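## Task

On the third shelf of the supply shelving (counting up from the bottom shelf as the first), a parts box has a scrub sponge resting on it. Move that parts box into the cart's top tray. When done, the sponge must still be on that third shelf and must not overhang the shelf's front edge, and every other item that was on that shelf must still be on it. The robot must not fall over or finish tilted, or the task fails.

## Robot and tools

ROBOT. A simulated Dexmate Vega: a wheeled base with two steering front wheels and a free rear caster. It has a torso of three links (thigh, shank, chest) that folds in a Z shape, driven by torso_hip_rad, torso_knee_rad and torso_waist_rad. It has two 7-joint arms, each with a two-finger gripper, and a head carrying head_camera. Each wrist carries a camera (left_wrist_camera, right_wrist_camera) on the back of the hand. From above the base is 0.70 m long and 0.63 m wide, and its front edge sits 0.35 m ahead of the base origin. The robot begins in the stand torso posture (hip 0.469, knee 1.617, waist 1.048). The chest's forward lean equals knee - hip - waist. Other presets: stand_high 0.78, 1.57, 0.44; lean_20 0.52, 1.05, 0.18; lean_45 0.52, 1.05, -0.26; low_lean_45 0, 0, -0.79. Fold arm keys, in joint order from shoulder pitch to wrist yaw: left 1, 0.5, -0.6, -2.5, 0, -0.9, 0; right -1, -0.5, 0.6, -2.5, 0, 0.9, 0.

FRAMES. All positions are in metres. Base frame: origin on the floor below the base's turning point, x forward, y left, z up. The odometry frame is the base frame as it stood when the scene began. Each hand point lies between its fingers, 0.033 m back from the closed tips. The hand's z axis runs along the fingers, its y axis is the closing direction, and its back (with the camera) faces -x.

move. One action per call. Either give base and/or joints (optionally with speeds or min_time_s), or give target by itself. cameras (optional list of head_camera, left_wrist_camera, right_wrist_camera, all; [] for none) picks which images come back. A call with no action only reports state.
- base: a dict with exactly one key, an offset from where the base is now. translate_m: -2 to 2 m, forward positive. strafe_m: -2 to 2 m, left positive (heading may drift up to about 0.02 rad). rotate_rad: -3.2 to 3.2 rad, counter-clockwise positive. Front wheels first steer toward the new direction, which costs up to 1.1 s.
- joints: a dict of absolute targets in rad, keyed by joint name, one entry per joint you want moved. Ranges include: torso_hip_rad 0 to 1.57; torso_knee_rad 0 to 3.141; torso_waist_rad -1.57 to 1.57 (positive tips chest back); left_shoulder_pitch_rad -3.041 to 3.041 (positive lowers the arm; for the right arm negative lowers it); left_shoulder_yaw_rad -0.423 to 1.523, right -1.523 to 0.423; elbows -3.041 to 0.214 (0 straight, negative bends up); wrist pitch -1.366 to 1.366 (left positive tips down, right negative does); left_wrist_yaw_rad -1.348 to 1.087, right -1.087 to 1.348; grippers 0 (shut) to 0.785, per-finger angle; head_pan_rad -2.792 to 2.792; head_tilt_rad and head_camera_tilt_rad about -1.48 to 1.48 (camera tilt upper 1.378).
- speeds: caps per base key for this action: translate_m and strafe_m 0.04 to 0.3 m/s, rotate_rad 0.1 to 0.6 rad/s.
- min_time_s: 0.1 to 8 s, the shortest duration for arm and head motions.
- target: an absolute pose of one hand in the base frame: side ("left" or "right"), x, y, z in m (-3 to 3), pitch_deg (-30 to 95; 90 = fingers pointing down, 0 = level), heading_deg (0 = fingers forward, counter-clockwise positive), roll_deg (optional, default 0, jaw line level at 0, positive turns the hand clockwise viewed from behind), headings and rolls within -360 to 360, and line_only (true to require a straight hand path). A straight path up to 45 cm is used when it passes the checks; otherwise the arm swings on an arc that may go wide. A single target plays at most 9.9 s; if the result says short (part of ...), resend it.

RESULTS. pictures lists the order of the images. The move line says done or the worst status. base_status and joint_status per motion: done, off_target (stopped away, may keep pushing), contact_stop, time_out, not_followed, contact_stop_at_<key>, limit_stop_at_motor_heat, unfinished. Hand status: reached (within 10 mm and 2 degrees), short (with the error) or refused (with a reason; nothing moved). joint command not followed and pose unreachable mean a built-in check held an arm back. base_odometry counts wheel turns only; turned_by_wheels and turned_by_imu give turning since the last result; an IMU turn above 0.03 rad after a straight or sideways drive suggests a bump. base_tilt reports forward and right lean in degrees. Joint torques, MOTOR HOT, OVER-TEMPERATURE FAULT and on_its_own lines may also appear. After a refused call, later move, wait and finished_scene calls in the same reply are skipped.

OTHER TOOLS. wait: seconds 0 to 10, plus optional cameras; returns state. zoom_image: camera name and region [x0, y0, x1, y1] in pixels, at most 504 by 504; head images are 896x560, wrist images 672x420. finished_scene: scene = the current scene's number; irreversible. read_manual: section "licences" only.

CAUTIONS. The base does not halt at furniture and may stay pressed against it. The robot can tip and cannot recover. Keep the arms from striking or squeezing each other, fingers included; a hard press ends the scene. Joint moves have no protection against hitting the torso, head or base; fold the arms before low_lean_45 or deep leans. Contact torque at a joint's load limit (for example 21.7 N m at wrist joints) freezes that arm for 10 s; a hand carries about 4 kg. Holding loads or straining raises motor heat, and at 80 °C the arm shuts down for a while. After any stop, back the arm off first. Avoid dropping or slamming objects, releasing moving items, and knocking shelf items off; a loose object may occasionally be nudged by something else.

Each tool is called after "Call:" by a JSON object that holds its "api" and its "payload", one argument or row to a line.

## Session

Call:
{"api": "move", "payload": {
  "cameras": ["head_camera"]
}}

Call:
{"api": "move", "payload": {
  "cameras": ["head_camera"],
  "joints": {"head_pan_rad": -1.4}
}}

Call:
{"api": "move", "payload": {
  "cameras": ["head_camera"],
  "joints": {"head_pan_rad": 1.4}
}}

Call:
{"api": "move", "payload": {
  "cameras": ["head_camera"],
  "joints": {"head_pan_rad": 2.6}
}}

Scene clock: 0.00 s.
Joint torques (N m): no reading
base_odometry: x=+0.000 y=+0.000 heading=+0.000
turned_by_wheels: +0.000
turned_by_imu: +0.000
base_tilt: forward=+0.1 right=+0.2
base_status: not commanded
joint_positions: torso_hip_rad=+0.469 torso_knee_rad=+1.617 torso_waist_rad=+1.048 left_shoulder_pitch_rad=+2.198 left_shoulder_yaw_rad=+0.003 left_upper_arm_roll_rad=+0.005 left_elbow_rad=-1.088 left_forearm_roll_rad=-0.002 left_wrist_pitch_rad=-0.498 left_wrist_yaw_rad=-0.008 left_gripper_rad=+0.005 right_shoulder_pitch_rad=-2.186 right_shoulder_yaw_rad=+0.017 right_upper_arm_roll_rad=+0.012 right_elbow_rad=-1.116 right_forearm_roll_rad=-0.006 right_wrist_pitch_rad=+0.502 right_wrist_yaw_rad=+0.010 right_gripper_rad=+0.005 head_pan_rad=+0.000 head_tilt_rad=+0.000 head_camera_tilt_rad=+0.000
joint_status: not commanded
chest: x=-0.0111 y=+0.0000 z=+1.4155 quat_wxyz=(+0.999, +0.000, +0.050, +0.000) (m; base frame)
left_hand: x=+0.1936 y=+0.2243 z=+0.6017 quat_wxyz=(+0.416, +0.003, +0.909, -0.006) pitch_deg=+40.8 heading_deg=-0.9 roll_deg=-0.6 back=up (m; base frame)
right_hand: x=+0.2193 y=-0.2262 z=+0.6163 quat_wxyz=(+0.436, +0.005, +0.900, +0.003) pitch_deg=+38.2 heading_deg=+0.0 roll_deg=+0.7 back=up (m; base frame)
pictures: head_camera
camera_calibration:
head_camera: T_world_to_cam=[[0.00635491, -0.999789, 0.0195168, 0.0000776566], [-0.0957157, -0.0200358, -0.995207, 1.51469], [0.995388, 0.00445638, -0.0958229, 0.181486], [0, 0, 0, 1]] pos_world=[-0.0356701, 0.0296169, 1.52482]

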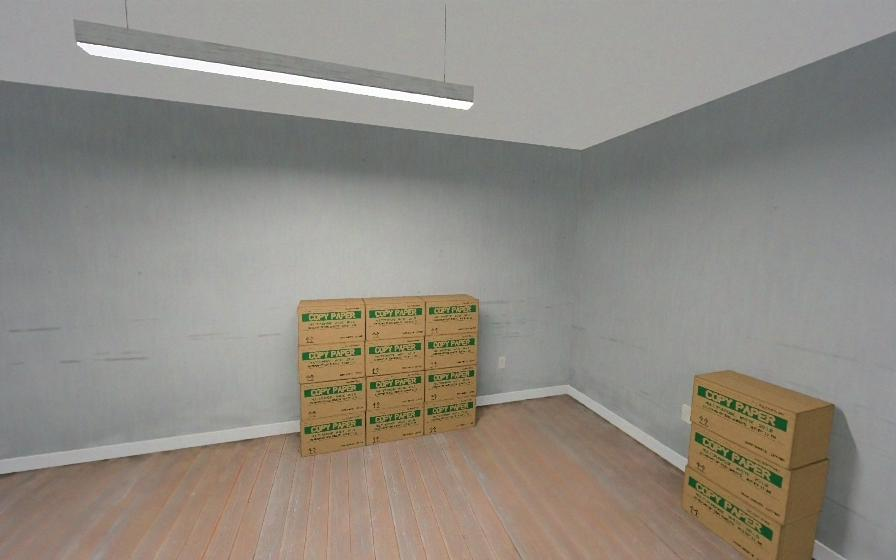

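Scene clock: 1.60 s.
Joint torques (N m): left_arm=[6.18 0.48 1.11 -3.18 -0.08 -2.46 0.18] | right_arm=[-4.93 -0.84 1.21 -4.65 -0.03 2.88 -0.13]
move: done
base_odometry: x=+0.000 y=+0.000 heading=+0.000
turned_by_wheels: +0.000
turned_by_imu: +0.000
base_tilt: forward=+0.1 right=+0.3
base_status: not commanded
joint_positions: torso_hip_rad=+0.469 torso_knee_rad=+1.617 torso_waist_rad=+1.048 left_shoulder_pitch_rad=+2.198 left_shoulder_yaw_rad=+0.003 left_upper_arm_roll_rad=+0.005 left_elbow_rad=-1.088 left_forearm_roll_rad=-0.002 left_wrist_pitch_rad=-0.498 left_wrist_yaw_rad=-0.008 left_gripper_rad=+0.005 right_shoulder_pitch_rad=-2.186 right_shoulder_yaw_rad=+0.017 right_upper_arm_roll_rad=+0.012 right_elbow_rad=-1.116 right_forearm_roll_rad=-0.006 right_wrist_pitch_rad=+0.502 right_wrist_yaw_rad=+0.010 right_gripper_rad=+0.005 head_pan_rad=-1.399 head_tilt_rad=+0.000 head_camera_tilt_rad=+0.000
joint_status: all done
chest: x=-0.0111 y=+0.0000 z=+1.4155 quat_wxyz=(+0.999, +0.000, +0.050, +0.000) (m; base frame)
left_hand: x=+0.1936 y=+0.2243 z=+0.6017 quat_wxyz=(+0.416, +0.003, +0.909, -0.006) pitch_deg=+40.8 heading_deg=-0.9 roll_deg=-0.6 back=up (m; base frame)
right_hand: x=+0.2193 y=-0.2262 z=+0.6163 quat_wxyz=(+0.436, +0.005, +0.900, +0.003) pitch_deg=+38.2 heading_deg=+0.0 roll_deg=+0.7 back=up (m; base frame)
pictures: head_camera
camera_calibration:
head_camera: T_world_to_cam=[[-0.977458, -0.174842, 0.118351, -0.223343], [-0.118851, -0.00764143, -0.992883, 1.50936], [0.174502, -0.984567, -0.013311, -0.00507588], [0, 0, 0, 1]] pos_world=[-0.038032, -0.0325135, 1.52499]

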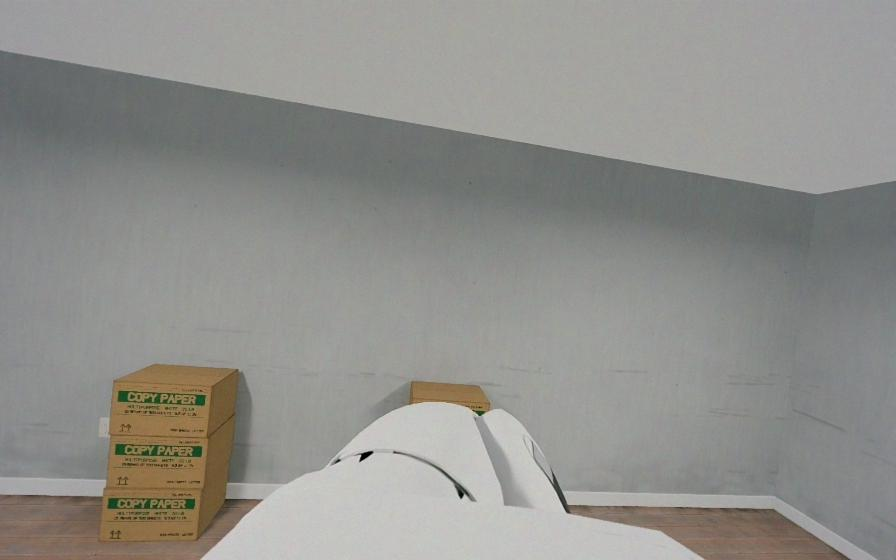

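Scene clock: 4.13 s.
Joint torques (N m): left_arm=[7.98 0.01 1.39 -3.15 -0.01 -2.58 0.18] | right_arm=[-4.11 0.24 0.71 -3.83 0.05 3.21 -0.24]
move: done
base_odometry: x=+0.000 y=+0.000 heading=+0.000
turned_by_wheels: +0.000
turned_by_imu: +0.001
base_tilt: forward=+0.2 right=+0.3
base_status: not commanded
joint_positions: torso_hip_rad=+0.469 torso_knee_rad=+1.617 torso_waist_rad=+1.048 left_shoulder_pitch_rad=+2.198 left_shoulder_yaw_rad=+0.003 left_upper_arm_roll_rad=+0.005 left_elbow_rad=-1.088 left_forearm_roll_rad=-0.002 left_wrist_pitch_rad=-0.498 left_wrist_yaw_rad=-0.008 left_gripper_rad=+0.005 right_shoulder_pitch_rad=-2.186 right_shoulder_yaw_rad=+0.017 right_upper_arm_roll_rad=+0.012 right_elbow_rad=-1.116 right_forearm_roll_rad=-0.006 right_wrist_pitch_rad=+0.502 right_wrist_yaw_rad=+0.010 right_gripper_rad=+0.005 head_pan_rad=+1.399 head_tilt_rad=+0.000 head_camera_tilt_rad=+0.000
joint_status: all done
chest: x=-0.0111 y=+0.0000 z=+1.4155 quat_wxyz=(+0.999, +0.000, +0.050, +0.000) (m; base frame)
left_hand: x=+0.1936 y=+0.2243 z=+0.6017 quat_wxyz=(+0.416, +0.003, +0.909, -0.006) pitch_deg=+40.8 heading_deg=-0.9 roll_deg=-0.6 back=up (m; base frame)
right_hand: x=+0.2193 y=-0.2262 z=+0.6163 quat_wxyz=(+0.436, +0.005, +0.900, +0.003) pitch_deg=+38.2 heading_deg=+0.0 roll_deg=+0.7 back=up (m; base frame)
pictures: head_camera
camera_calibration:
head_camera: T_world_to_cam=[[0.982928, -0.166359, -0.0786011, 0.222009], [-0.0795896, 0.000726836, -0.996827, 1.51827], [0.165888, 0.986065, -0.012526, -0.00687723], [0, 0, 0, 1]] pos_world=[-0.0962394, 0.042611, 1.53082]

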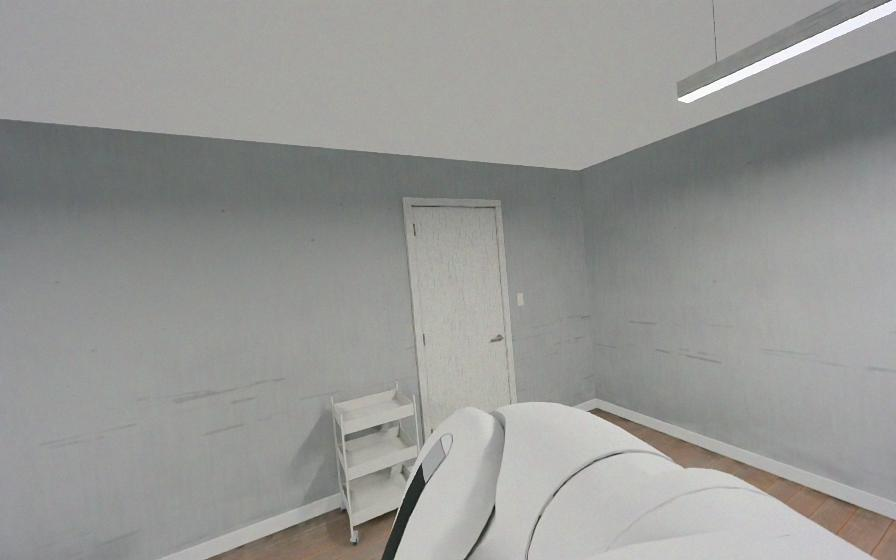

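Scene clock: 5.60 s.
Joint torques (N m): left_arm=[8.06 -0.02 1.22 -4.11 -0.11 -2.97 0.18] | right_arm=[-4.77 0.35 1.14 -5.87 -0.05 2.74 -0.15]
move: done
base_odometry: x=+0.000 y=+0.000 heading=+0.000
turned_by_wheels: +0.000
turned_by_imu: +0.000
base_tilt: forward=+0.1 right=+0.3
base_status: not commanded
joint_positions: torso_hip_rad=+0.469 torso_knee_rad=+1.617 torso_waist_rad=+1.048 left_shoulder_pitch_rad=+2.198 left_shoulder_yaw_rad=+0.003 left_upper_arm_roll_rad=+0.005 left_elbow_rad=-1.088 left_forearm_roll_rad=-0.002 left_wrist_pitch_rad=-0.498 left_wrist_yaw_rad=-0.008 left_gripper_rad=+0.005 right_shoulder_pitch_rad=-2.186 right_shoulder_yaw_rad=+0.017 right_upper_arm_roll_rad=+0.012 right_elbow_rad=-1.116 right_forearm_roll_rad=-0.006 right_wrist_pitch_rad=+0.502 right_wrist_yaw_rad=+0.010 right_gripper_rad=+0.005 head_pan_rad=+2.599 head_tilt_rad=+0.000 head_camera_tilt_rad=+0.000
joint_status: all done
chest: x=-0.0111 y=+0.0000 z=+1.4155 quat_wxyz=(+0.999, +0.000, +0.050, +0.000) (m; base frame)
left_hand: x=+0.1936 y=+0.2243 z=+0.6017 quat_wxyz=(+0.416, +0.003, +0.909, -0.006) pitch_deg=+40.8 heading_deg=-0.9 roll_deg=-0.6 back=up (m; base frame)
right_hand: x=+0.2193 y=-0.2262 z=+0.6163 quat_wxyz=(+0.436, +0.005, +0.900, +0.003) pitch_deg=+38.2 heading_deg=+0.0 roll_deg=+0.7 back=up (m; base frame)
pictures: head_camera
camera_calibration:
head_camera: T_world_to_cam=[[0.511739, 0.858572, -0.031252, 0.114898], [-0.0932538, 0.019348, -0.995454, 1.51525], [-0.854065, 0.512327, 0.0899663, -0.238658], [0, 0, 0, 1]] pos_world=[-0.121325, -0.00569411, 1.53342]

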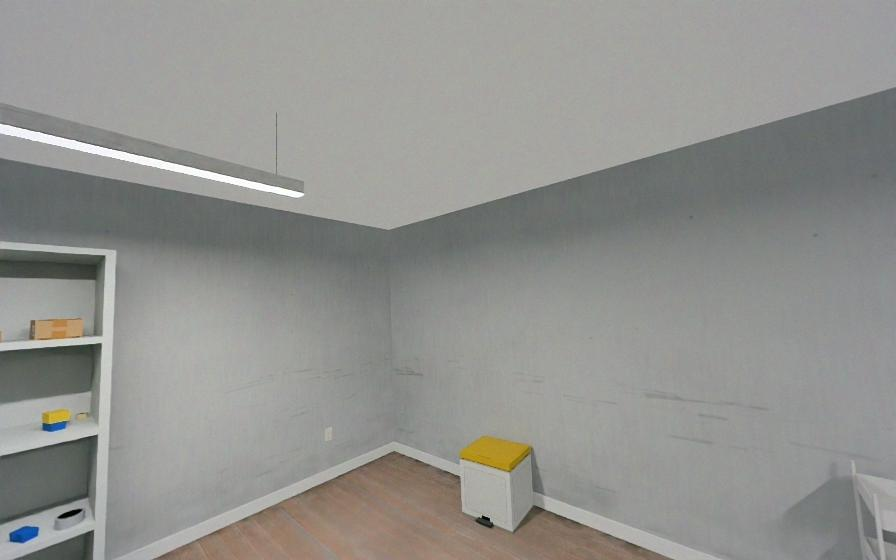

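Call:
{"api": "move", "payload": {
  "cameras": ["head_camera"],
  "base": {"rotate_rad": -2.8},
  "joints": {"head_pan_rad": 0}
}}

Call:
{"api": "zoom_image", "payload": {
  "camera": "head_camera",
  "region": [300, 150, 650, 450]
}}

Scene clock: 12.27 s.
Joint torques (N m): left_arm=[7.74 0.3 1.04 -4.66 -0.1 -3.03 -0.07] | right_arm=[-5.06 -0.04 0.24 -5.55 -0.11 3.56 0.05]
move: done
base_odometry: x=+0.000 y=+0.000 heading=-2.798
turned_by_wheels: -2.798
turned_by_imu: -2.720
base_tilt: forward=+0.1 right=+0.3
base_status: done
joint_positions: torso_hip_rad=+0.469 torso_knee_rad=+1.617 torso_waist_rad=+1.048 left_shoulder_pitch_rad=+2.198 left_shoulder_yaw_rad=+0.003 left_upper_arm_roll_rad=+0.005 left_elbow_rad=-1.088 left_forearm_roll_rad=-0.002 left_wrist_pitch_rad=-0.498 left_wrist_yaw_rad=-0.008 left_gripper_rad=+0.005 right_shoulder_pitch_rad=-2.186 right_shoulder_yaw_rad=+0.017 right_upper_arm_roll_rad=+0.012 right_elbow_rad=-1.116 right_forearm_roll_rad=-0.006 right_wrist_pitch_rad=+0.502 right_wrist_yaw_rad=+0.010 right_gripper_rad=+0.005 head_pan_rad=+0.001 head_tilt_rad=+0.000 head_camera_tilt_rad=+0.000
joint_status: all done
chest: x=-0.0111 y=+0.0000 z=+1.4155 quat_wxyz=(+0.999, +0.000, +0.050, +0.000) (m; base frame)
left_hand: x=+0.1936 y=+0.2243 z=+0.6017 quat_wxyz=(+0.416, +0.003, +0.909, -0.006) pitch_deg=+40.8 heading_deg=-0.9 roll_deg=-0.6 back=up (m; base frame)
right_hand: x=+0.2193 y=-0.2262 z=+0.6163 quat_wxyz=(+0.436, +0.005, +0.900, +0.003) pitch_deg=+38.2 heading_deg=+0.0 roll_deg=+0.7 back=up (m; base frame)
pictures: head_camera
camera_calibration:
head_camera: T_world_to_cam=[[0.0069513, -0.999787, 0.0194526, 0.000298818], [-0.0957038, -0.020029, -0.995208, 1.5147], [0.995386, 0.0050563, -0.0958226, 0.181469], [0, 0, 0, 1]] pos_world=[-0.035672, 0.029719, 1.52482]

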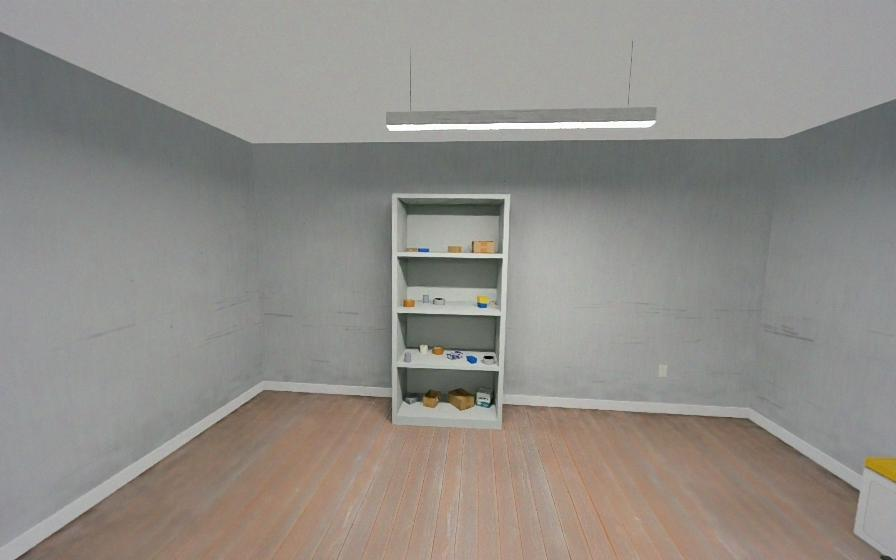

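Scaled by 1.440 from the camera's 896x560 image, which has a finer 960x600 frame.

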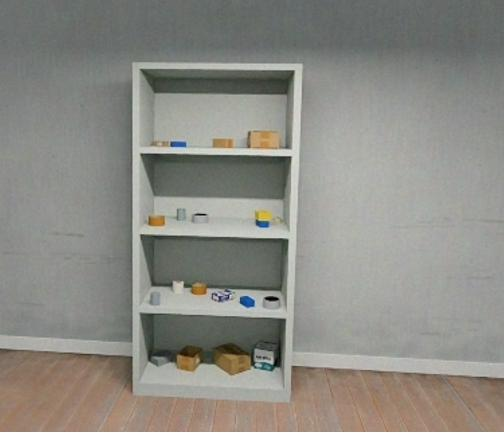

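Call:
{"api": "move", "payload": {
  "cameras": [],
  "base": {"rotate_rad": -0.085}
}}

Call:
{"api": "move", "payload": {
  "cameras": [],
  "base": {"translate_m": 1.8}
}}

Call:
{"api": "move", "payload": {
  "cameras": ["head_camera"],
  "base": {"rotate_rad": 0.085},
  "joints": {"head_camera_tilt_rad": 0.35, "right_gripper_rad": 0.5}
}}

Call:
{"api": "zoom_image", "payload": {
  "camera": "head_camera",
  "region": [440, 150, 640, 350]
}}

Scene clock: 14.23 s.
Joint torques (N m): left_arm=[7.09 -0.3 1.28 -3.88 -0.07 -3.52 0.06] | right_arm=[-4.39 -1 2.19 -4.08 -0.38 3.12 0.14]
move: done
base_odometry: x=+0.000 y=+0.000 heading=-2.882
turned_by_wheels: -0.085
turned_by_imu: -0.082
base_tilt: forward=+0.2 right=+0.3
base_status: done
joint_positions: torso_hip_rad=+0.469 torso_knee_rad=+1.617 torso_waist_rad=+1.048 left_shoulder_pitch_rad=+2.198 left_shoulder_yaw_rad=+0.003 left_upper_arm_roll_rad=+0.005 left_elbow_rad=-1.088 left_forearm_roll_rad=-0.002 left_wrist_pitch_rad=-0.498 left_wrist_yaw_rad=-0.008 left_gripper_rad=+0.005 right_shoulder_pitch_rad=-2.186 right_shoulder_yaw_rad=+0.017 right_upper_arm_roll_rad=+0.012 right_elbow_rad=-1.116 right_forearm_roll_rad=-0.006 right_wrist_pitch_rad=+0.502 right_wrist_yaw_rad=+0.010 right_gripper_rad=+0.005 head_pan_rad=+0.001 head_tilt_rad=+0.000 head_camera_tilt_rad=+0.000
joint_status: not commanded
chest: x=-0.0111 y=+0.0000 z=+1.4155 quat_wxyz=(+0.999, +0.000, +0.050, +0.000) (m; base frame)
left_hand: x=+0.1936 y=+0.2243 z=+0.6017 quat_wxyz=(+0.416, +0.003, +0.909, -0.006) pitch_deg=+40.8 heading_deg=-0.9 roll_deg=-0.6 back=up (m; base frame)
right_hand: x=+0.2193 y=-0.2262 z=+0.6163 quat_wxyz=(+0.436, +0.005, +0.900, +0.003) pitch_deg=+38.2 heading_deg=+0.0 roll_deg=+0.7 back=up (m; base frame)
pictures: none
No camera images: "cameras" was empty.

Scene clock: 22.07 s.
Joint torques (N m): left_arm=[6.27 0.23 1.1 -4.78 -0.13 -2.96 0.04] | right_arm=[-5.68 0.86 0.39 -5.55 -0.07 2.33 -0.04]
move: done
base_odometry: x=-1.741 y=-0.457 heading=-2.883
turned_by_wheels: -0.001
turned_by_imu: -0.009
base_tilt: forward=+0.1 right=+0.2
base_status: done
joint_positions: torso_hip_rad=+0.469 torso_knee_rad=+1.617 torso_waist_rad=+1.048 left_shoulder_pitch_rad=+2.198 left_shoulder_yaw_rad=+0.003 left_upper_arm_roll_rad=+0.005 left_elbow_rad=-1.088 left_forearm_roll_rad=-0.002 left_wrist_pitch_rad=-0.498 left_wrist_yaw_rad=-0.008 left_gripper_rad=+0.005 right_shoulder_pitch_rad=-2.186 right_shoulder_yaw_rad=+0.017 right_upper_arm_roll_rad=+0.012 right_elbow_rad=-1.116 right_forearm_roll_rad=-0.006 right_wrist_pitch_rad=+0.502 right_wrist_yaw_rad=+0.010 right_gripper_rad=+0.005 head_pan_rad=+0.001 head_tilt_rad=+0.000 head_camera_tilt_rad=+0.000
joint_status: not commanded
chest: x=-0.0111 y=+0.0000 z=+1.4155 quat_wxyz=(+0.999, +0.000, +0.050, +0.000) (m; base frame)
left_hand: x=+0.1936 y=+0.2243 z=+0.6016 quat_wxyz=(+0.416, +0.003, +0.909, -0.006) pitch_deg=+40.8 heading_deg=-0.9 roll_deg=-0.6 back=up (m; base frame)
right_hand: x=+0.2194 y=-0.2262 z=+0.6162 quat_wxyz=(+0.436, +0.005, +0.900, +0.003) pitch_deg=+38.2 heading_deg=+0.0 roll_deg=+0.7 back=up (m; base frame)
pictures: none
No camera images: "cameras" was empty.

Scene clock: 23.97 s.
Joint torques (N m): left_arm=[7.43 0.19 1.14 -3.75 -0.13 -2.35 0.18] | right_arm=[-5.58 -0.26 0.44 -4.6 -0.23 2.71 -0.18]
move: done
base_odometry: x=-1.741 y=-0.457 heading=-2.798
turned_by_wheels: +0.085
turned_by_imu: +0.081
base_tilt: forward=+0.1 right=+0.3
base_status: done
joint_positions: torso_hip_rad=+0.469 torso_knee_rad=+1.617 torso_waist_rad=+1.048 left_shoulder_pitch_rad=+2.198 left_shoulder_yaw_rad=+0.003 left_upper_arm_roll_rad=+0.005 left_elbow_rad=-1.088 left_forearm_roll_rad=-0.002 left_wrist_pitch_rad=-0.498 left_wrist_yaw_rad=-0.008 left_gripper_rad=+0.005 right_shoulder_pitch_rad=-2.186 right_shoulder_yaw_rad=+0.017 right_upper_arm_roll_rad=+0.012 right_elbow_rad=-1.116 right_forearm_roll_rad=-0.006 right_wrist_pitch_rad=+0.502 right_wrist_yaw_rad=+0.010 right_gripper_rad=+0.500 head_pan_rad=+0.001 head_tilt_rad=+0.000 head_camera_tilt_rad=+0.349
joint_status: all done
chest: x=-0.0111 y=+0.0000 z=+1.4155 quat_wxyz=(+0.999, +0.000, +0.050, +0.000) (m; base frame)
left_hand: x=+0.1936 y=+0.2243 z=+0.6016 quat_wxyz=(+0.416, +0.003, +0.909, -0.006) pitch_deg=+40.8 heading_deg=-0.9 roll_deg=-0.6 back=up (m; base frame)
right_hand: x=+0.2193 y=-0.2262 z=+0.6162 quat_wxyz=(+0.436, +0.005, +0.900, +0.003) pitch_deg=+38.2 heading_deg=+0.0 roll_deg=+0.7 back=up (m; base frame)
pictures: head_camera
camera_calibration:
head_camera: T_world_to_cam=[[0.0131875, -0.999783, 0.0161219, 0.00571942], [-0.43054, -0.0202296, -0.902345, 1.35076], [0.902475, 0.00495855, -0.430713, 0.67067], [0, 0, 0, 1]] pos_world=[-0.0237805, 0.0297181, 1.50763]

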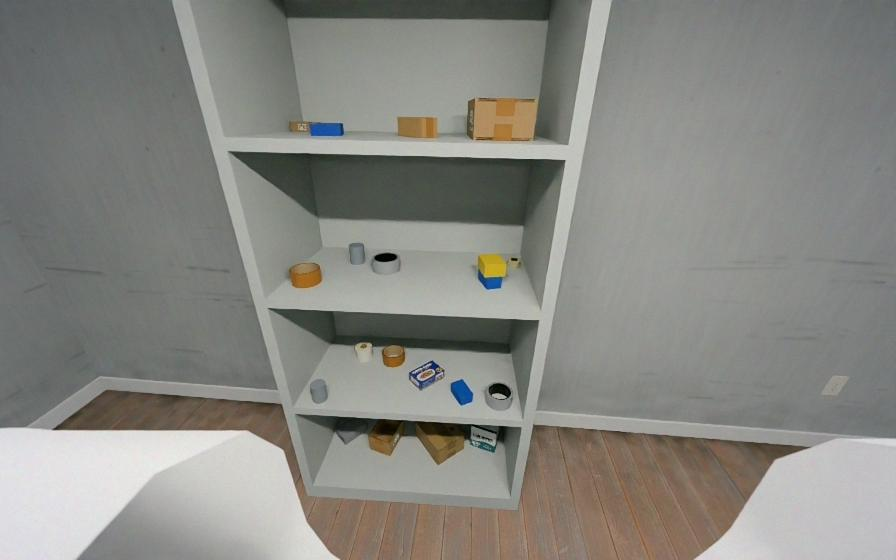

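Scaled by 2.520 from the camera's 896x560 image, which has a finer 960x600 frame.

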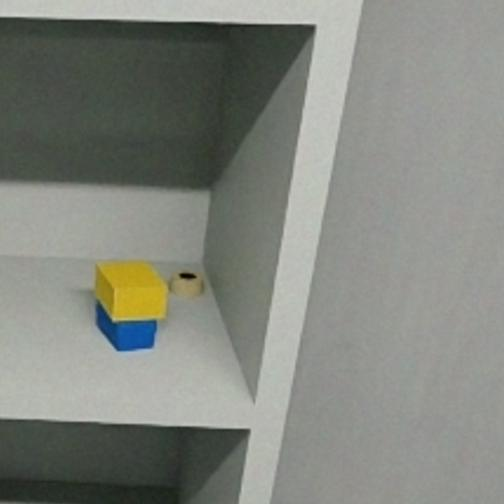

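Call:
{"api": "move", "payload": {
  "cameras": [],
  "base": {"rotate_rad": -0.038}
}}

Call:
{"api": "move", "payload": {
  "cameras": [],
  "target": {"side": "right", "x": 0.42, "y": -0.22, "z": 1.12, "pitch_deg": 22, "heading_deg": 13}
}}

Call:
{"api": "move", "payload": {
  "cameras": ["head_camera", "right_wrist_camera"],
  "base": {"translate_m": 0.33}
}}

Call:
{"api": "zoom_image", "payload": {
  "camera": "head_camera",
  "region": [440, 200, 640, 400]
}}

Call:
{"api": "zoom_image", "payload": {
  "camera": "right_wrist_camera",
  "region": [250, 100, 450, 260]
}}

Scene clock: 26.63 s.
Joint torques (N m): left_arm=[7 0.89 1.17 -4.14 0.03 -3.38 0] | right_arm=[-5.82 0.54 -0.07 -4.9 -0.13 3.26 0.19]
move: done
base_odometry: x=-1.741 y=-0.457 heading=-2.836
turned_by_wheels: -0.038
turned_by_imu: -0.035
base_tilt: forward=+0.1 right=+0.3
base_status: done
joint_positions: torso_hip_rad=+0.469 torso_knee_rad=+1.617 torso_waist_rad=+1.048 left_shoulder_pitch_rad=+2.198 left_shoulder_yaw_rad=+0.003 left_upper_arm_roll_rad=+0.005 left_elbow_rad=-1.088 left_forearm_roll_rad=-0.002 left_wrist_pitch_rad=-0.498 left_wrist_yaw_rad=-0.008 left_gripper_rad=+0.005 right_shoulder_pitch_rad=-2.186 right_shoulder_yaw_rad=+0.017 right_upper_arm_roll_rad=+0.012 right_elbow_rad=-1.116 right_forearm_roll_rad=-0.006 right_wrist_pitch_rad=+0.502 right_wrist_yaw_rad=+0.010 right_gripper_rad=+0.500 head_pan_rad=+0.001 head_tilt_rad=+0.000 head_camera_tilt_rad=+0.349
joint_status: not commanded
chest: x=-0.0111 y=+0.0000 z=+1.4155 quat_wxyz=(+0.999, +0.000, +0.050, +0.000) (m; base frame)
left_hand: x=+0.1936 y=+0.2243 z=+0.6016 quat_wxyz=(+0.416, +0.003, +0.909, -0.006) pitch_deg=+40.8 heading_deg=-0.9 roll_deg=-0.6 back=up (m; base frame)
right_hand: x=+0.2193 y=-0.2262 z=+0.6162 quat_wxyz=(+0.436, +0.005, +0.900, +0.003) pitch_deg=+38.2 heading_deg=+0.0 roll_deg=+0.7 back=up (m; base frame)
pictures: none
No camera images: "cameras" was empty.

Scene clock: 33.53 s.
Joint torques (N m): left_arm=[6.4 0.78 0.91 -3.6 -0.05 -3.37 -0.13] | right_arm=[-3.31 -2.11 8.22 -8.11 -1.25 2.95 -0.3]
move: done
base_odometry: x=-1.741 y=-0.457 heading=-2.836
turned_by_wheels: +0.000
turned_by_imu: +0.002
base_tilt: forward=+0.1 right=+0.4
base_status: not commanded
joint_positions: torso_hip_rad=+0.469 torso_knee_rad=+1.617 torso_waist_rad=+1.048 left_shoulder_pitch_rad=+2.198 left_shoulder_yaw_rad=+0.003 left_upper_arm_roll_rad=+0.005 left_elbow_rad=-1.088 left_forearm_roll_rad=-0.002 left_wrist_pitch_rad=-0.498 left_wrist_yaw_rad=-0.008 left_gripper_rad=+0.005 right_shoulder_pitch_rad=-3.036 right_shoulder_yaw_rad=-1.127 right_upper_arm_roll_rad=+0.810 right_elbow_rad=-2.710 right_forearm_roll_rad=+1.066 right_wrist_pitch_rad=-0.036 right_wrist_yaw_rad=-0.557 right_gripper_rad=+0.500 head_pan_rad=+0.001 head_tilt_rad=+0.000 head_camera_tilt_rad=+0.349
joint_status: not commanded
chest: x=-0.0111 y=+0.0000 z=+1.4155 quat_wxyz=(+0.999, +0.000, +0.050, +0.000) (m; base frame)
left_hand: x=+0.1936 y=+0.2243 z=+0.6016 quat_wxyz=(+0.416, +0.003, +0.909, -0.006) pitch_deg=+40.8 heading_deg=-0.9 roll_deg=-0.6 back=up (m; base frame)
right_hand: x=+0.4211 y=-0.2240 z=+1.1191 quat_wxyz=(+0.556, -0.092, +0.824, +0.060) pitch_deg=+21.9 heading_deg=+12.6 roll_deg=-0.2 back=up (m; base frame)
right_hand_status: reached (checked arc [a long move; over the whole arc the hand travels 1.02 m to end 0.54 m from its start, up to 0.37 m off the straight line; right_elbow_rad turns most, 1.60 rad; on the way or at its end the hand turns up to 29 deg from its attitude at the start], planned for 5.3 s): 4 mm and 0.4 deg off.
pictures: none
No camera images: "cameras" was empty.

Scene clock: 36.47 s.
Joint torques (N m): left_arm=[6.58 0.29 1.28 -3.98 0.04 -2.63 0.13] | right_arm=[-4.81 -0.04 9.4 -9.05 -0.79 3.1 -0.38]
move: done
base_odometry: x=-2.056 y=-0.556 heading=-2.835
turned_by_wheels: +0.001
turned_by_imu: +0.002
base_tilt: forward=+0.1 right=+0.3
base_status: done
joint_positions: torso_hip_rad=+0.469 torso_knee_rad=+1.617 torso_waist_rad=+1.048 left_shoulder_pitch_rad=+2.198 left_shoulder_yaw_rad=+0.003 left_upper_arm_roll_rad=+0.005 left_elbow_rad=-1.088 left_forearm_roll_rad=-0.002 left_wrist_pitch_rad=-0.498 left_wrist_yaw_rad=-0.008 left_gripper_rad=+0.005 right_shoulder_pitch_rad=-3.039 right_shoulder_yaw_rad=-1.131 right_upper_arm_roll_rad=+0.812 right_elbow_rad=-2.715 right_forearm_roll_rad=+1.070 right_wrist_pitch_rad=-0.038 right_wrist_yaw_rad=-0.559 right_gripper_rad=+0.500 head_pan_rad=+0.001 head_tilt_rad=+0.000 head_camera_tilt_rad=+0.349
joint_status: not commanded
chest: x=-0.0111 y=+0.0000 z=+1.4155 quat_wxyz=(+0.999, +0.000, +0.050, +0.000) (m; base frame)
left_hand: x=+0.1936 y=+0.2243 z=+0.6016 quat_wxyz=(+0.416, +0.003, +0.909, -0.006) pitch_deg=+40.8 heading_deg=-0.9 roll_deg=-0.6 back=up (m; base frame)
right_hand: x=+0.4199 y=-0.2202 z=+1.1196 quat_wxyz=(+0.555, -0.094, +0.824, +0.063) pitch_deg=+22.0 heading_deg=+13.0 roll_deg=+0.0 back=up (m; base frame)
pictures: head_camera, right_wrist_camera
camera_calibration:
head_camera: T_world_to_cam=[[0.0131875, -0.999783, 0.0161219, 0.00571942], [-0.43054, -0.0202296, -0.902345, 1.35076], [0.902475, 0.00495855, -0.430713, 0.67067], [0, 0, 0, 1]] pos_world=[-0.0237805, 0.0297181, 1.50763]
right_wrist_camera: T_world_to_cam=[[0.185389, -0.982095, 0.0334574, -0.339465], [-0.497714, -0.123201, -0.858546, 1.19459], [0.847297, 0.142513, -0.511643, 0.403435], [0, 0, 0, 1]] pos_world=[0.31567, -0.243706, 1.24339]

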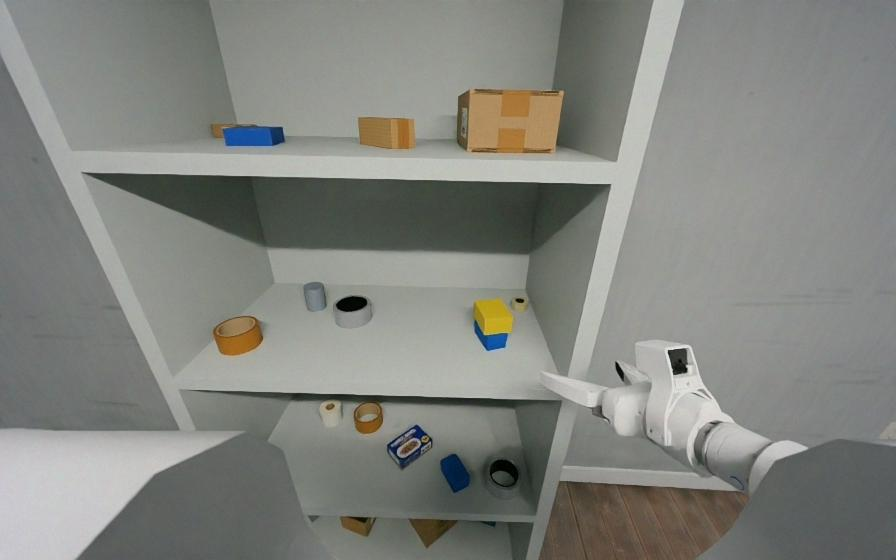

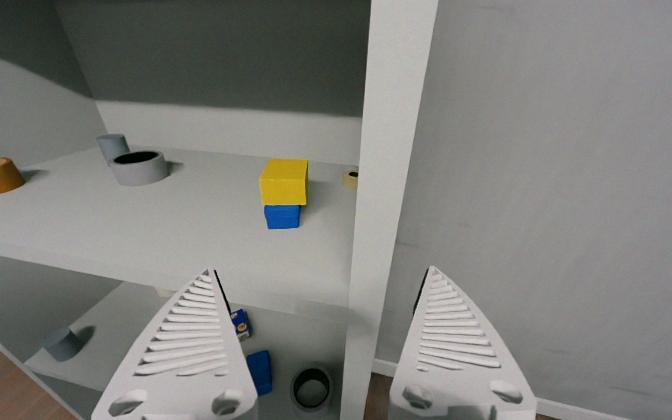

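Scaled by 2.520 from the camera's 896x560 image, which has a finer 960x600 frame.

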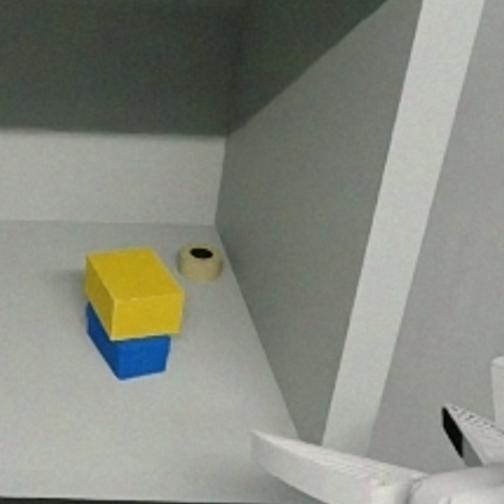

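Scaled by 2.520 from the camera's 672x420 image, which has a finer 960x600 frame.

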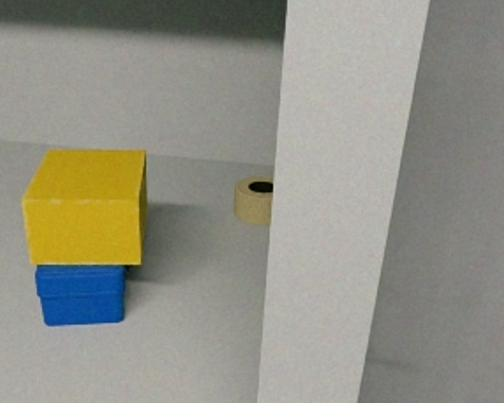

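Call:
{"api": "move", "payload": {
  "cameras": [],
  "base": {"translate_m": -0.25}
}}

Call:
{"api": "move", "payload": {
  "cameras": ["head_camera"],
  "joints": {"right_shoulder_pitch_rad": -1.616, "right_shoulder_yaw_rad": 0.0, "right_upper_arm_roll_rad": -0.15, "right_elbow_rad": -2.436, "right_forearm_roll_rad": 0, "right_wrist_pitch_rad": -1.069, "right_wrist_yaw_rad": 0.02, "right_gripper_rad": 0.45}
}}

Call:
{"api": "move", "payload": {
  "cameras": ["head_camera", "right_wrist_camera"],
  "base": {"translate_m": 0.15}
}}

Call:
{"api": "zoom_image", "payload": {
  "camera": "head_camera",
  "region": [440, 200, 640, 400]
}}

Call:
{"api": "zoom_image", "payload": {
  "camera": "right_wrist_camera",
  "region": [250, 120, 450, 280]
}}

Scene clock: 41.20 s.
Joint torques (N m): left_arm=[6.85 -0.63 1.18 -3.42 -0.01 -2.88 0.16] | right_arm=[-2.9 -0.34 8.37 -9.14 -0.64 2.21 -0.26]
move: done
base_odometry: x=-1.818 y=-0.481 heading=-2.835
turned_by_wheels: +0.000
turned_by_imu: +0.002
base_tilt: forward=+0.1 right=+0.3
base_status: done
joint_positions: torso_hip_rad=+0.469 torso_knee_rad=+1.617 torso_waist_rad=+1.048 left_shoulder_pitch_rad=+2.198 left_shoulder_yaw_rad=+0.003 left_upper_arm_roll_rad=+0.005 left_elbow_rad=-1.088 left_forearm_roll_rad=-0.002 left_wrist_pitch_rad=-0.498 left_wrist_yaw_rad=-0.008 left_gripper_rad=+0.005 right_shoulder_pitch_rad=-3.039 right_shoulder_yaw_rad=-1.131 right_upper_arm_roll_rad=+0.812 right_elbow_rad=-2.715 right_forearm_roll_rad=+1.070 right_wrist_pitch_rad=-0.038 right_wrist_yaw_rad=-0.559 right_gripper_rad=+0.500 head_pan_rad=+0.001 head_tilt_rad=+0.000 head_camera_tilt_rad=+0.349
joint_status: not commanded
chest: x=-0.0112 y=+0.0000 z=+1.4155 quat_wxyz=(+0.999, +0.000, +0.050, +0.000) (m; base frame)
left_hand: x=+0.1935 y=+0.2243 z=+0.6017 quat_wxyz=(+0.416, +0.003, +0.909, -0.006) pitch_deg=+40.8 heading_deg=-0.9 roll_deg=-0.6 back=up (m; base frame)
right_hand: x=+0.4198 y=-0.2202 z=+1.1196 quat_wxyz=(+0.555, -0.094, +0.824, +0.063) pitch_deg=+22.0 heading_deg=+13.0 roll_deg=+0.0 back=up (m; base frame)
pictures: none
No camera images: "cameras" was empty.

Scene clock: 47.50 s.
Joint torques (N m): left_arm=[7.49 -0.05 1.3 -3.64 -0.04 -2.48 0.15] | right_arm=[15.22 3.09 -2.86 -8.09 -0.15 3.75 0.07]
move: done
base_odometry: x=-1.818 y=-0.481 heading=-2.835
turned_by_wheels: +0.000
turned_by_imu: +0.002
base_tilt: forward=+0.1 right=+0.4
base_status: not commanded
joint_positions: torso_hip_rad=+0.469 torso_knee_rad=+1.617 torso_waist_rad=+1.048 left_shoulder_pitch_rad=+2.198 left_shoulder_yaw_rad=+0.003 left_upper_arm_roll_rad=+0.005 left_elbow_rad=-1.088 left_forearm_roll_rad=-0.002 left_wrist_pitch_rad=-0.498 left_wrist_yaw_rad=-0.008 left_gripper_rad=+0.005 right_shoulder_pitch_rad=-1.622 right_shoulder_yaw_rad=-0.005 right_upper_arm_roll_rad=-0.146 right_elbow_rad=-2.437 right_forearm_roll_rad=+0.004 right_wrist_pitch_rad=-1.065 right_wrist_yaw_rad=+0.017 right_gripper_rad=+0.450 head_pan_rad=+0.001 head_tilt_rad=+0.000 head_camera_tilt_rad=+0.349
joint_status: all done
chest: x=-0.0112 y=+0.0000 z=+1.4155 quat_wxyz=(+0.999, +0.000, +0.050, +0.000) (m; base frame)
left_hand: x=+0.1935 y=+0.2243 z=+0.6017 quat_wxyz=(+0.416, +0.003, +0.909, -0.006) pitch_deg=+40.8 heading_deg=-0.9 roll_deg=-0.6 back=up (m; base frame)
right_hand: x=+0.6106 y=-0.1258 z=+1.0991 quat_wxyz=(+0.571, -0.059, +0.817, +0.058) pitch_deg=+20.0 heading_deg=+9.9 roll_deg=+1.6 back=up (m; base frame)
pictures: head_camera
camera_calibration:
head_camera: T_world_to_cam=[[0.0131859, -0.999783, 0.0161239, 0.00571771], [-0.430459, -0.0202303, -0.902383, 1.35078], [0.902514, 0.00495811, -0.430632, 0.670639], [0, 0, 0, 1]] pos_world=[-0.0238802, 0.0297181, 1.50763]

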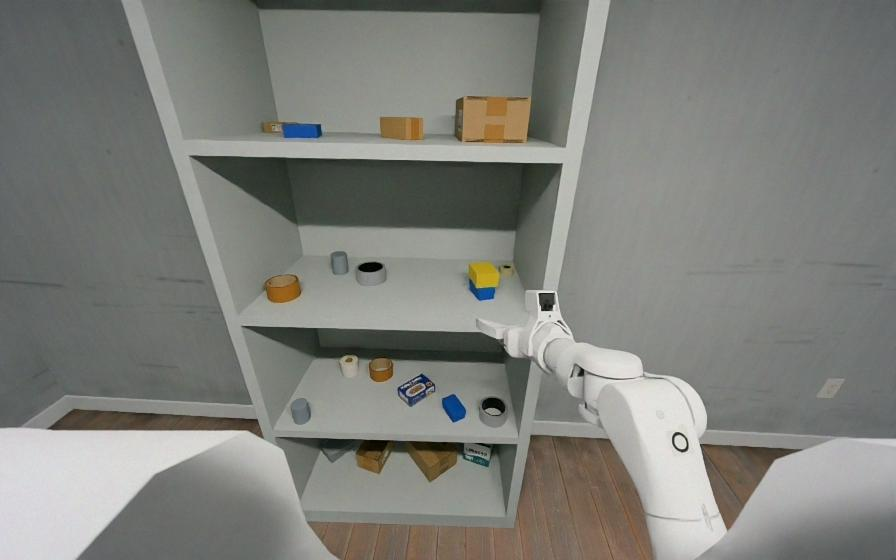

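Scene clock: 49.57 s.
Joint torques (N m): left_arm=[6.97 0.43 1.07 -4.38 0 -2.56 0.05] | right_arm=[14.97 2.26 -1.9 -8.83 0.02 3.14 0.3]
move: done
base_odometry: x=-1.961 y=-0.526 heading=-2.834
turned_by_wheels: +0.001
turned_by_imu: +0.001
base_tilt: forward=+0.2 right=+0.3
base_status: done
joint_positions: torso_hip_rad=+0.469 torso_knee_rad=+1.617 torso_waist_rad=+1.048 left_shoulder_pitch_rad=+2.198 left_shoulder_yaw_rad=+0.003 left_upper_arm_roll_rad=+0.005 left_elbow_rad=-1.088 left_forearm_roll_rad=-0.002 left_wrist_pitch_rad=-0.498 left_wrist_yaw_rad=-0.008 left_gripper_rad=+0.005 right_shoulder_pitch_rad=-1.616 right_shoulder_yaw_rad=+0.000 right_upper_arm_roll_rad=-0.150 right_elbow_rad=-2.436 right_forearm_roll_rad=+0.000 right_wrist_pitch_rad=-1.069 right_wrist_yaw_rad=+0.020 right_gripper_rad=+0.450 head_pan_rad=+0.001 head_tilt_rad=+0.000 head_camera_tilt_rad=+0.349
joint_status: not commanded
chest: x=-0.0110 y=+0.0000 z=+1.4155 quat_wxyz=(+0.999, +0.000, +0.050, +0.000) (m; base frame)
left_hand: x=+0.1936 y=+0.2243 z=+0.6016 quat_wxyz=(+0.416, +0.003, +0.909, -0.006) pitch_deg=+40.8 heading_deg=-0.9 roll_deg=-0.6 back=up (m; base frame)
right_hand: x=+0.6116 y=-0.1231 z=+1.1004 quat_wxyz=(+0.571, -0.060, +0.817, +0.059) pitch_deg=+19.9 heading_deg=+10.1 roll_deg=+1.7 back=up (m; base frame)
pictures: head_camera, right_wrist_camera
camera_calibration:
head_camera: T_world_to_cam=[[0.0131911, -0.999783, 0.016119, 0.00572129], [-0.430742, -0.0202297, -0.902248, 1.3507], [0.902379, 0.00495854, -0.430915, 0.670792], [0, 0, 0, 1]] pos_world=[-0.0235814, 0.0297181, 1.50763]
right_wrist_camera: T_world_to_cam=[[0.125254, -0.992118, 0.0036048, -0.21064], [-0.476881, -0.0633914, -0.876679, 1.30003], [0.869998, 0.108089, -0.481062, 0.165574], [0, 0, 0, 1]] pos_world=[0.502297, -0.144465, 1.22012]

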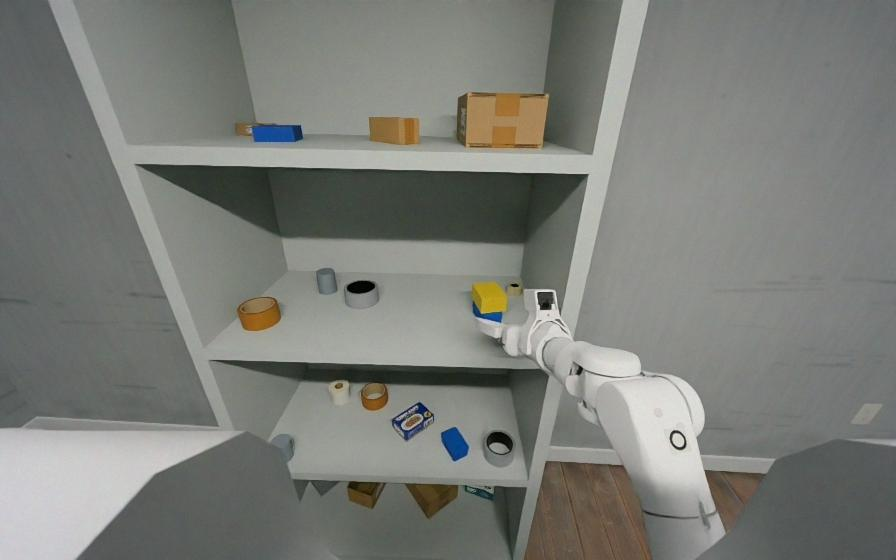

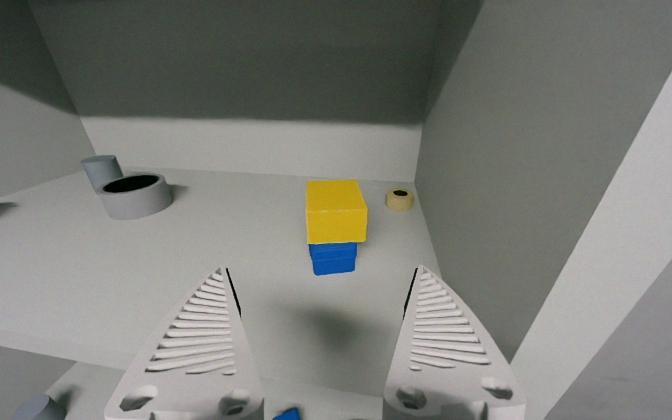

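Scaled by 2.520 from the camera's 896x560 image, which has a finer 960x600 frame.

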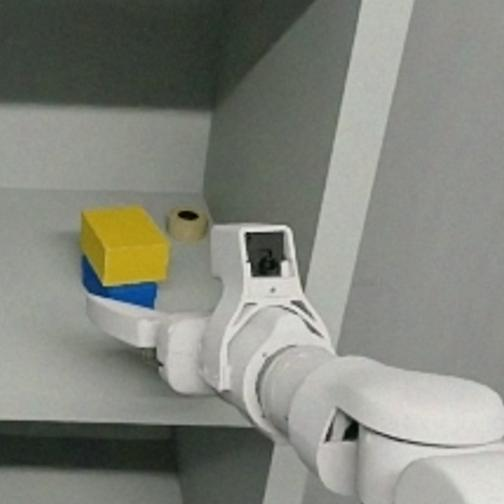

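Scaled by 2.520 from the camera's 672x420 image, which has a finer 960x600 frame.

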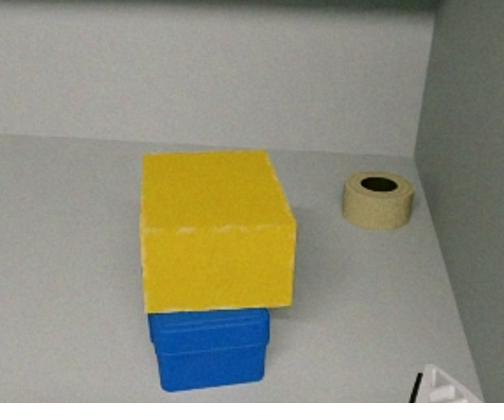

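Call:
{"api": "move", "payload": {
  "cameras": [],
  "target": {"side": "right", "x": 0.70, "y": -0.126, "z": 1.085, "pitch_deg": 20, "heading_deg": 11.5}
}}

Call:
{"api": "move", "payload": {
  "cameras": ["head_camera", "right_wrist_camera"],
  "target": {"side": "right", "x": 0.815, "y": -0.103, "z": 1.052, "pitch_deg": 20, "heading_deg": 11.5, "line_only": true}
}}

Call:
{"api": "zoom_image", "payload": {
  "camera": "right_wrist_camera",
  "region": [170, 180, 470, 400]
}}

Scene clock: 54.13 s.
Joint torques (N m): left_arm=[7 0.51 1.18 -3.8 -0.03 -3.04 0.09] | right_arm=[18.95 -0.78 4.53 -8.1 0.37 3.59 0.09]
move: done
base_odometry: x=-1.961 y=-0.526 heading=-2.834
turned_by_wheels: +0.000
turned_by_imu: +0.001
base_tilt: forward=+0.2 right=+0.2
base_status: not commanded
joint_positions: torso_hip_rad=+0.469 torso_knee_rad=+1.617 torso_waist_rad=+1.048 left_shoulder_pitch_rad=+2.198 left_shoulder_yaw_rad=+0.003 left_upper_arm_roll_rad=+0.005 left_elbow_rad=-1.088 left_forearm_roll_rad=-0.002 left_wrist_pitch_rad=-0.498 left_wrist_yaw_rad=-0.008 left_gripper_rad=+0.005 right_shoulder_pitch_rad=-1.388 right_shoulder_yaw_rad=-0.031 right_upper_arm_roll_rad=-0.120 right_elbow_rad=-2.100 right_forearm_roll_rad=+0.017 right_wrist_pitch_rad=-0.957 right_wrist_yaw_rad=+0.079 right_gripper_rad=+0.450 head_pan_rad=+0.001 head_tilt_rad=+0.000 head_camera_tilt_rad=+0.349
joint_status: not commanded
chest: x=-0.0110 y=+0.0000 z=+1.4155 quat_wxyz=(+0.999, +0.000, +0.050, +0.000) (m; base frame)
left_hand: x=+0.1936 y=+0.2243 z=+0.6016 quat_wxyz=(+0.416, +0.003, +0.909, -0.006) pitch_deg=+40.8 heading_deg=-0.9 roll_deg=-0.6 back=up (m; base frame)
right_hand: x=+0.6984 y=-0.1257 z=+1.0846 quat_wxyz=(+0.570, -0.082, +0.815, +0.058) pitch_deg=+20.1 heading_deg=+11.5 roll_deg=+0.0 back=up (m; base frame)
right_hand_status: reached (straight line, planned for 1.4 s): 2 mm and 0.1 deg off.
pictures: none
No camera images: "cameras" was empty.

Scene clock: 57.93 s.
Joint torques (N m): left_arm=[7.52 0.85 1.13 -5.45 -0.04 -2.87 0.08] | right_arm=[24.73 4.51 -1.93 -9.09 0.06 4.12 -0.46]
move: done
base_odometry: x=-1.961 y=-0.526 heading=-2.834
turned_by_wheels: +0.000
turned_by_imu: +0.001
base_tilt: forward=+0.1 right=+0.3
base_status: not commanded
joint_positions: torso_hip_rad=+0.469 torso_knee_rad=+1.617 torso_waist_rad=+1.048 left_shoulder_pitch_rad=+2.198 left_shoulder_yaw_rad=+0.003 left_upper_arm_roll_rad=+0.005 left_elbow_rad=-1.088 left_forearm_roll_rad=-0.002 left_wrist_pitch_rad=-0.498 left_wrist_yaw_rad=-0.008 left_gripper_rad=+0.005 right_shoulder_pitch_rad=-1.074 right_shoulder_yaw_rad=+0.022 right_upper_arm_roll_rad=-0.140 right_elbow_rad=-1.490 right_forearm_roll_rad=+0.013 right_wrist_pitch_rad=-0.665 right_wrist_yaw_rad=+0.062 right_gripper_rad=+0.450 head_pan_rad=+0.001 head_tilt_rad=+0.000 head_camera_tilt_rad=+0.349
joint_status: not commanded
chest: x=-0.0110 y=+0.0000 z=+1.4155 quat_wxyz=(+0.999, +0.000, +0.050, +0.000) (m; base frame)
left_hand: x=+0.1936 y=+0.2243 z=+0.6016 quat_wxyz=(+0.416, +0.003, +0.909, -0.006) pitch_deg=+40.8 heading_deg=-0.9 roll_deg=-0.6 back=up (m; base frame)
right_hand: x=+0.8139 y=-0.1034 z=+1.0517 quat_wxyz=(+0.570, -0.082, +0.815, +0.057) pitch_deg=+20.1 heading_deg=+11.5 roll_deg=+0.0 back=up (m; base frame)
right_hand_status: reached (straight line, planned for 2.3 s): 1 mm and 0.1 deg off.
pictures: head_camera, right_wrist_camera
camera_calibration:
head_camera: T_world_to_cam=[[0.0131897, -0.999783, 0.0161212, 0.00571792], [-0.430661, -0.0202306, -0.902287, 1.35076], [0.902417, 0.0049581, -0.430834, 0.670671], [0, 0, 0, 1]] pos_world=[-0.0235811, 0.0297181, 1.50763]
right_wrist_camera: T_world_to_cam=[[0.158473, -0.98685, 0.0318284, -0.272439], [-0.471235, -0.103922, -0.875864, 1.34538], [0.867654, 0.123802, -0.481507, -0.0319882], [0, 0, 0, 1]] pos_world=[0.70492, -0.125082, 1.17164]

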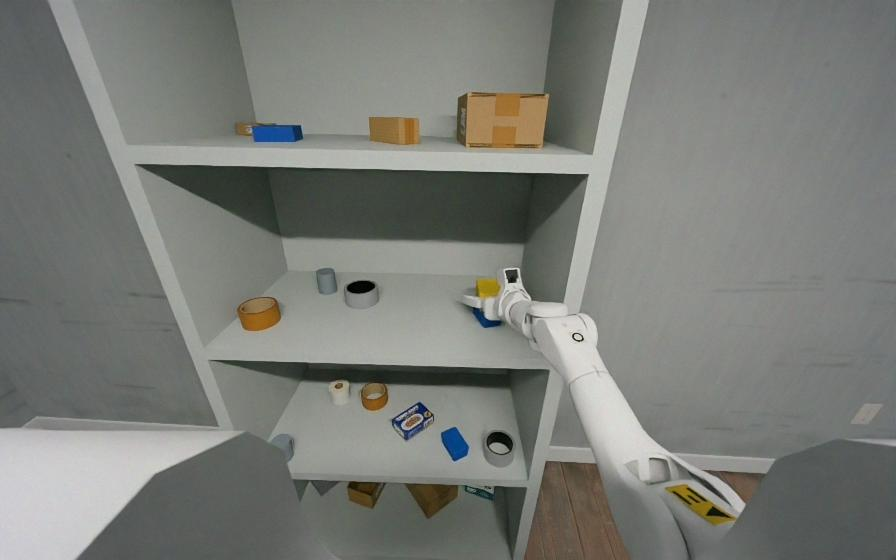

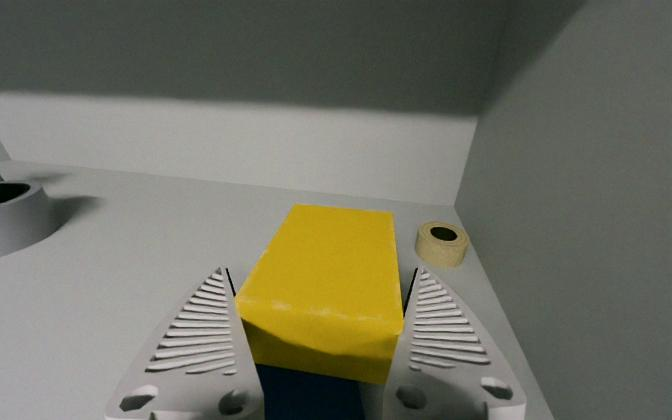

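Scaled by 1.680 from the camera's 672x420 image, which has a finer 960x600 frame.

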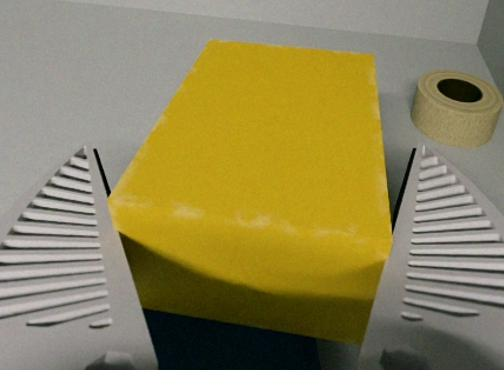

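Call:
{"api": "zoom_image", "payload": {
  "camera": "head_camera",
  "region": [440, 240, 560, 360]
}}

Call:
{"api": "move", "payload": {
  "cameras": ["right_wrist_camera"]
}}

Call:
{"api": "zoom_image", "payload": {
  "camera": "right_wrist_camera",
  "region": [170, 220, 500, 420]
}}

Scaled by 4.200 from the camera's 896x560 image, which has a finer 960x600 frame.

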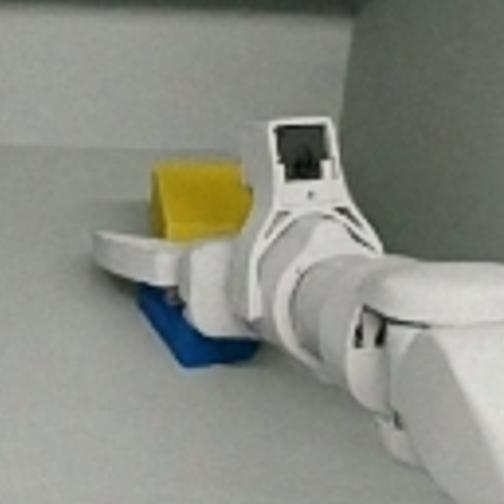

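Scene clock: 58.40 s.
Joint torques (N m): left_arm=[6.62 0.5 1.14 -4.11 -0.13 -2.54 0.03] | right_arm=[25.21 3.39 -2.39 -9.26 -0.18 3 -0.18]
base_odometry: x=-1.961 y=-0.526 heading=-2.834
turned_by_wheels: +0.000
turned_by_imu: +0.000
base_tilt: forward=+0.1 right=+0.3
base_status: not commanded
joint_positions: torso_hip_rad=+0.469 torso_knee_rad=+1.617 torso_waist_rad=+1.048 left_shoulder_pitch_rad=+2.198 left_shoulder_yaw_rad=+0.003 left_upper_arm_roll_rad=+0.005 left_elbow_rad=-1.088 left_forearm_roll_rad=-0.002 left_wrist_pitch_rad=-0.498 left_wrist_yaw_rad=-0.008 left_gripper_rad=+0.005 right_shoulder_pitch_rad=-1.072 right_shoulder_yaw_rad=+0.023 right_upper_arm_roll_rad=-0.140 right_elbow_rad=-1.487 right_forearm_roll_rad=+0.013 right_wrist_pitch_rad=-0.663 right_wrist_yaw_rad=+0.062 right_gripper_rad=+0.450 head_pan_rad=+0.001 head_tilt_rad=+0.000 head_camera_tilt_rad=+0.349
joint_status: not commanded
chest: x=-0.0110 y=+0.0000 z=+1.4155 quat_wxyz=(+0.999, +0.000, +0.050, +0.000) (m; base frame)
left_hand: x=+0.1936 y=+0.2243 z=+0.6016 quat_wxyz=(+0.416, +0.003, +0.909, -0.006) pitch_deg=+40.8 heading_deg=-0.9 roll_deg=-0.6 back=up (m; base frame)
right_hand: x=+0.8144 y=-0.1033 z=+1.0515 quat_wxyz=(+0.570, -0.082, +0.815, +0.057) pitch_deg=+20.1 heading_deg=+11.5 roll_deg=+0.0 back=up (m; base frame)
right_hand_status: reached (straight line, planned for 2.3 s): 1 mm and 0.1 deg off.
pictures: right_wrist_camera
camera_calibration:
right_wrist_camera: T_world_to_cam=[[0.158471, -0.986851, 0.0318255, -0.272412], [-0.471235, -0.103918, -0.875864, 1.34554], [0.867654, 0.123802, -0.481507, -0.0324826], [0, 0, 0, 1]] pos_world=[0.70542, -0.124982, 1.17154]

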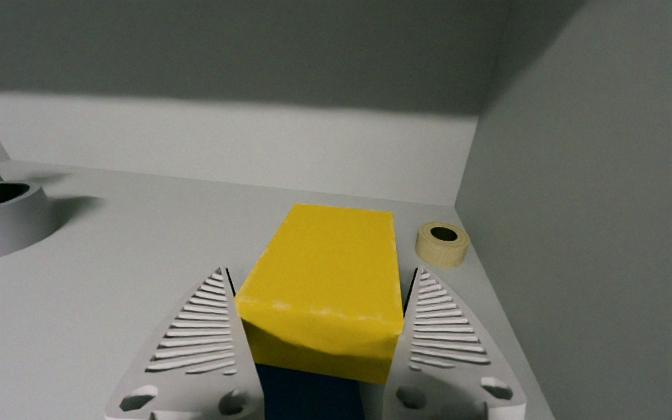

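Scaled by 1.527 from the camera's 672x420 image, which has a finer 960x600 frame.

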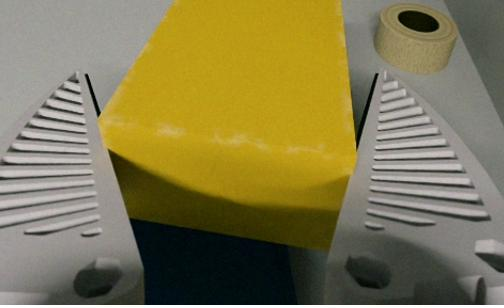

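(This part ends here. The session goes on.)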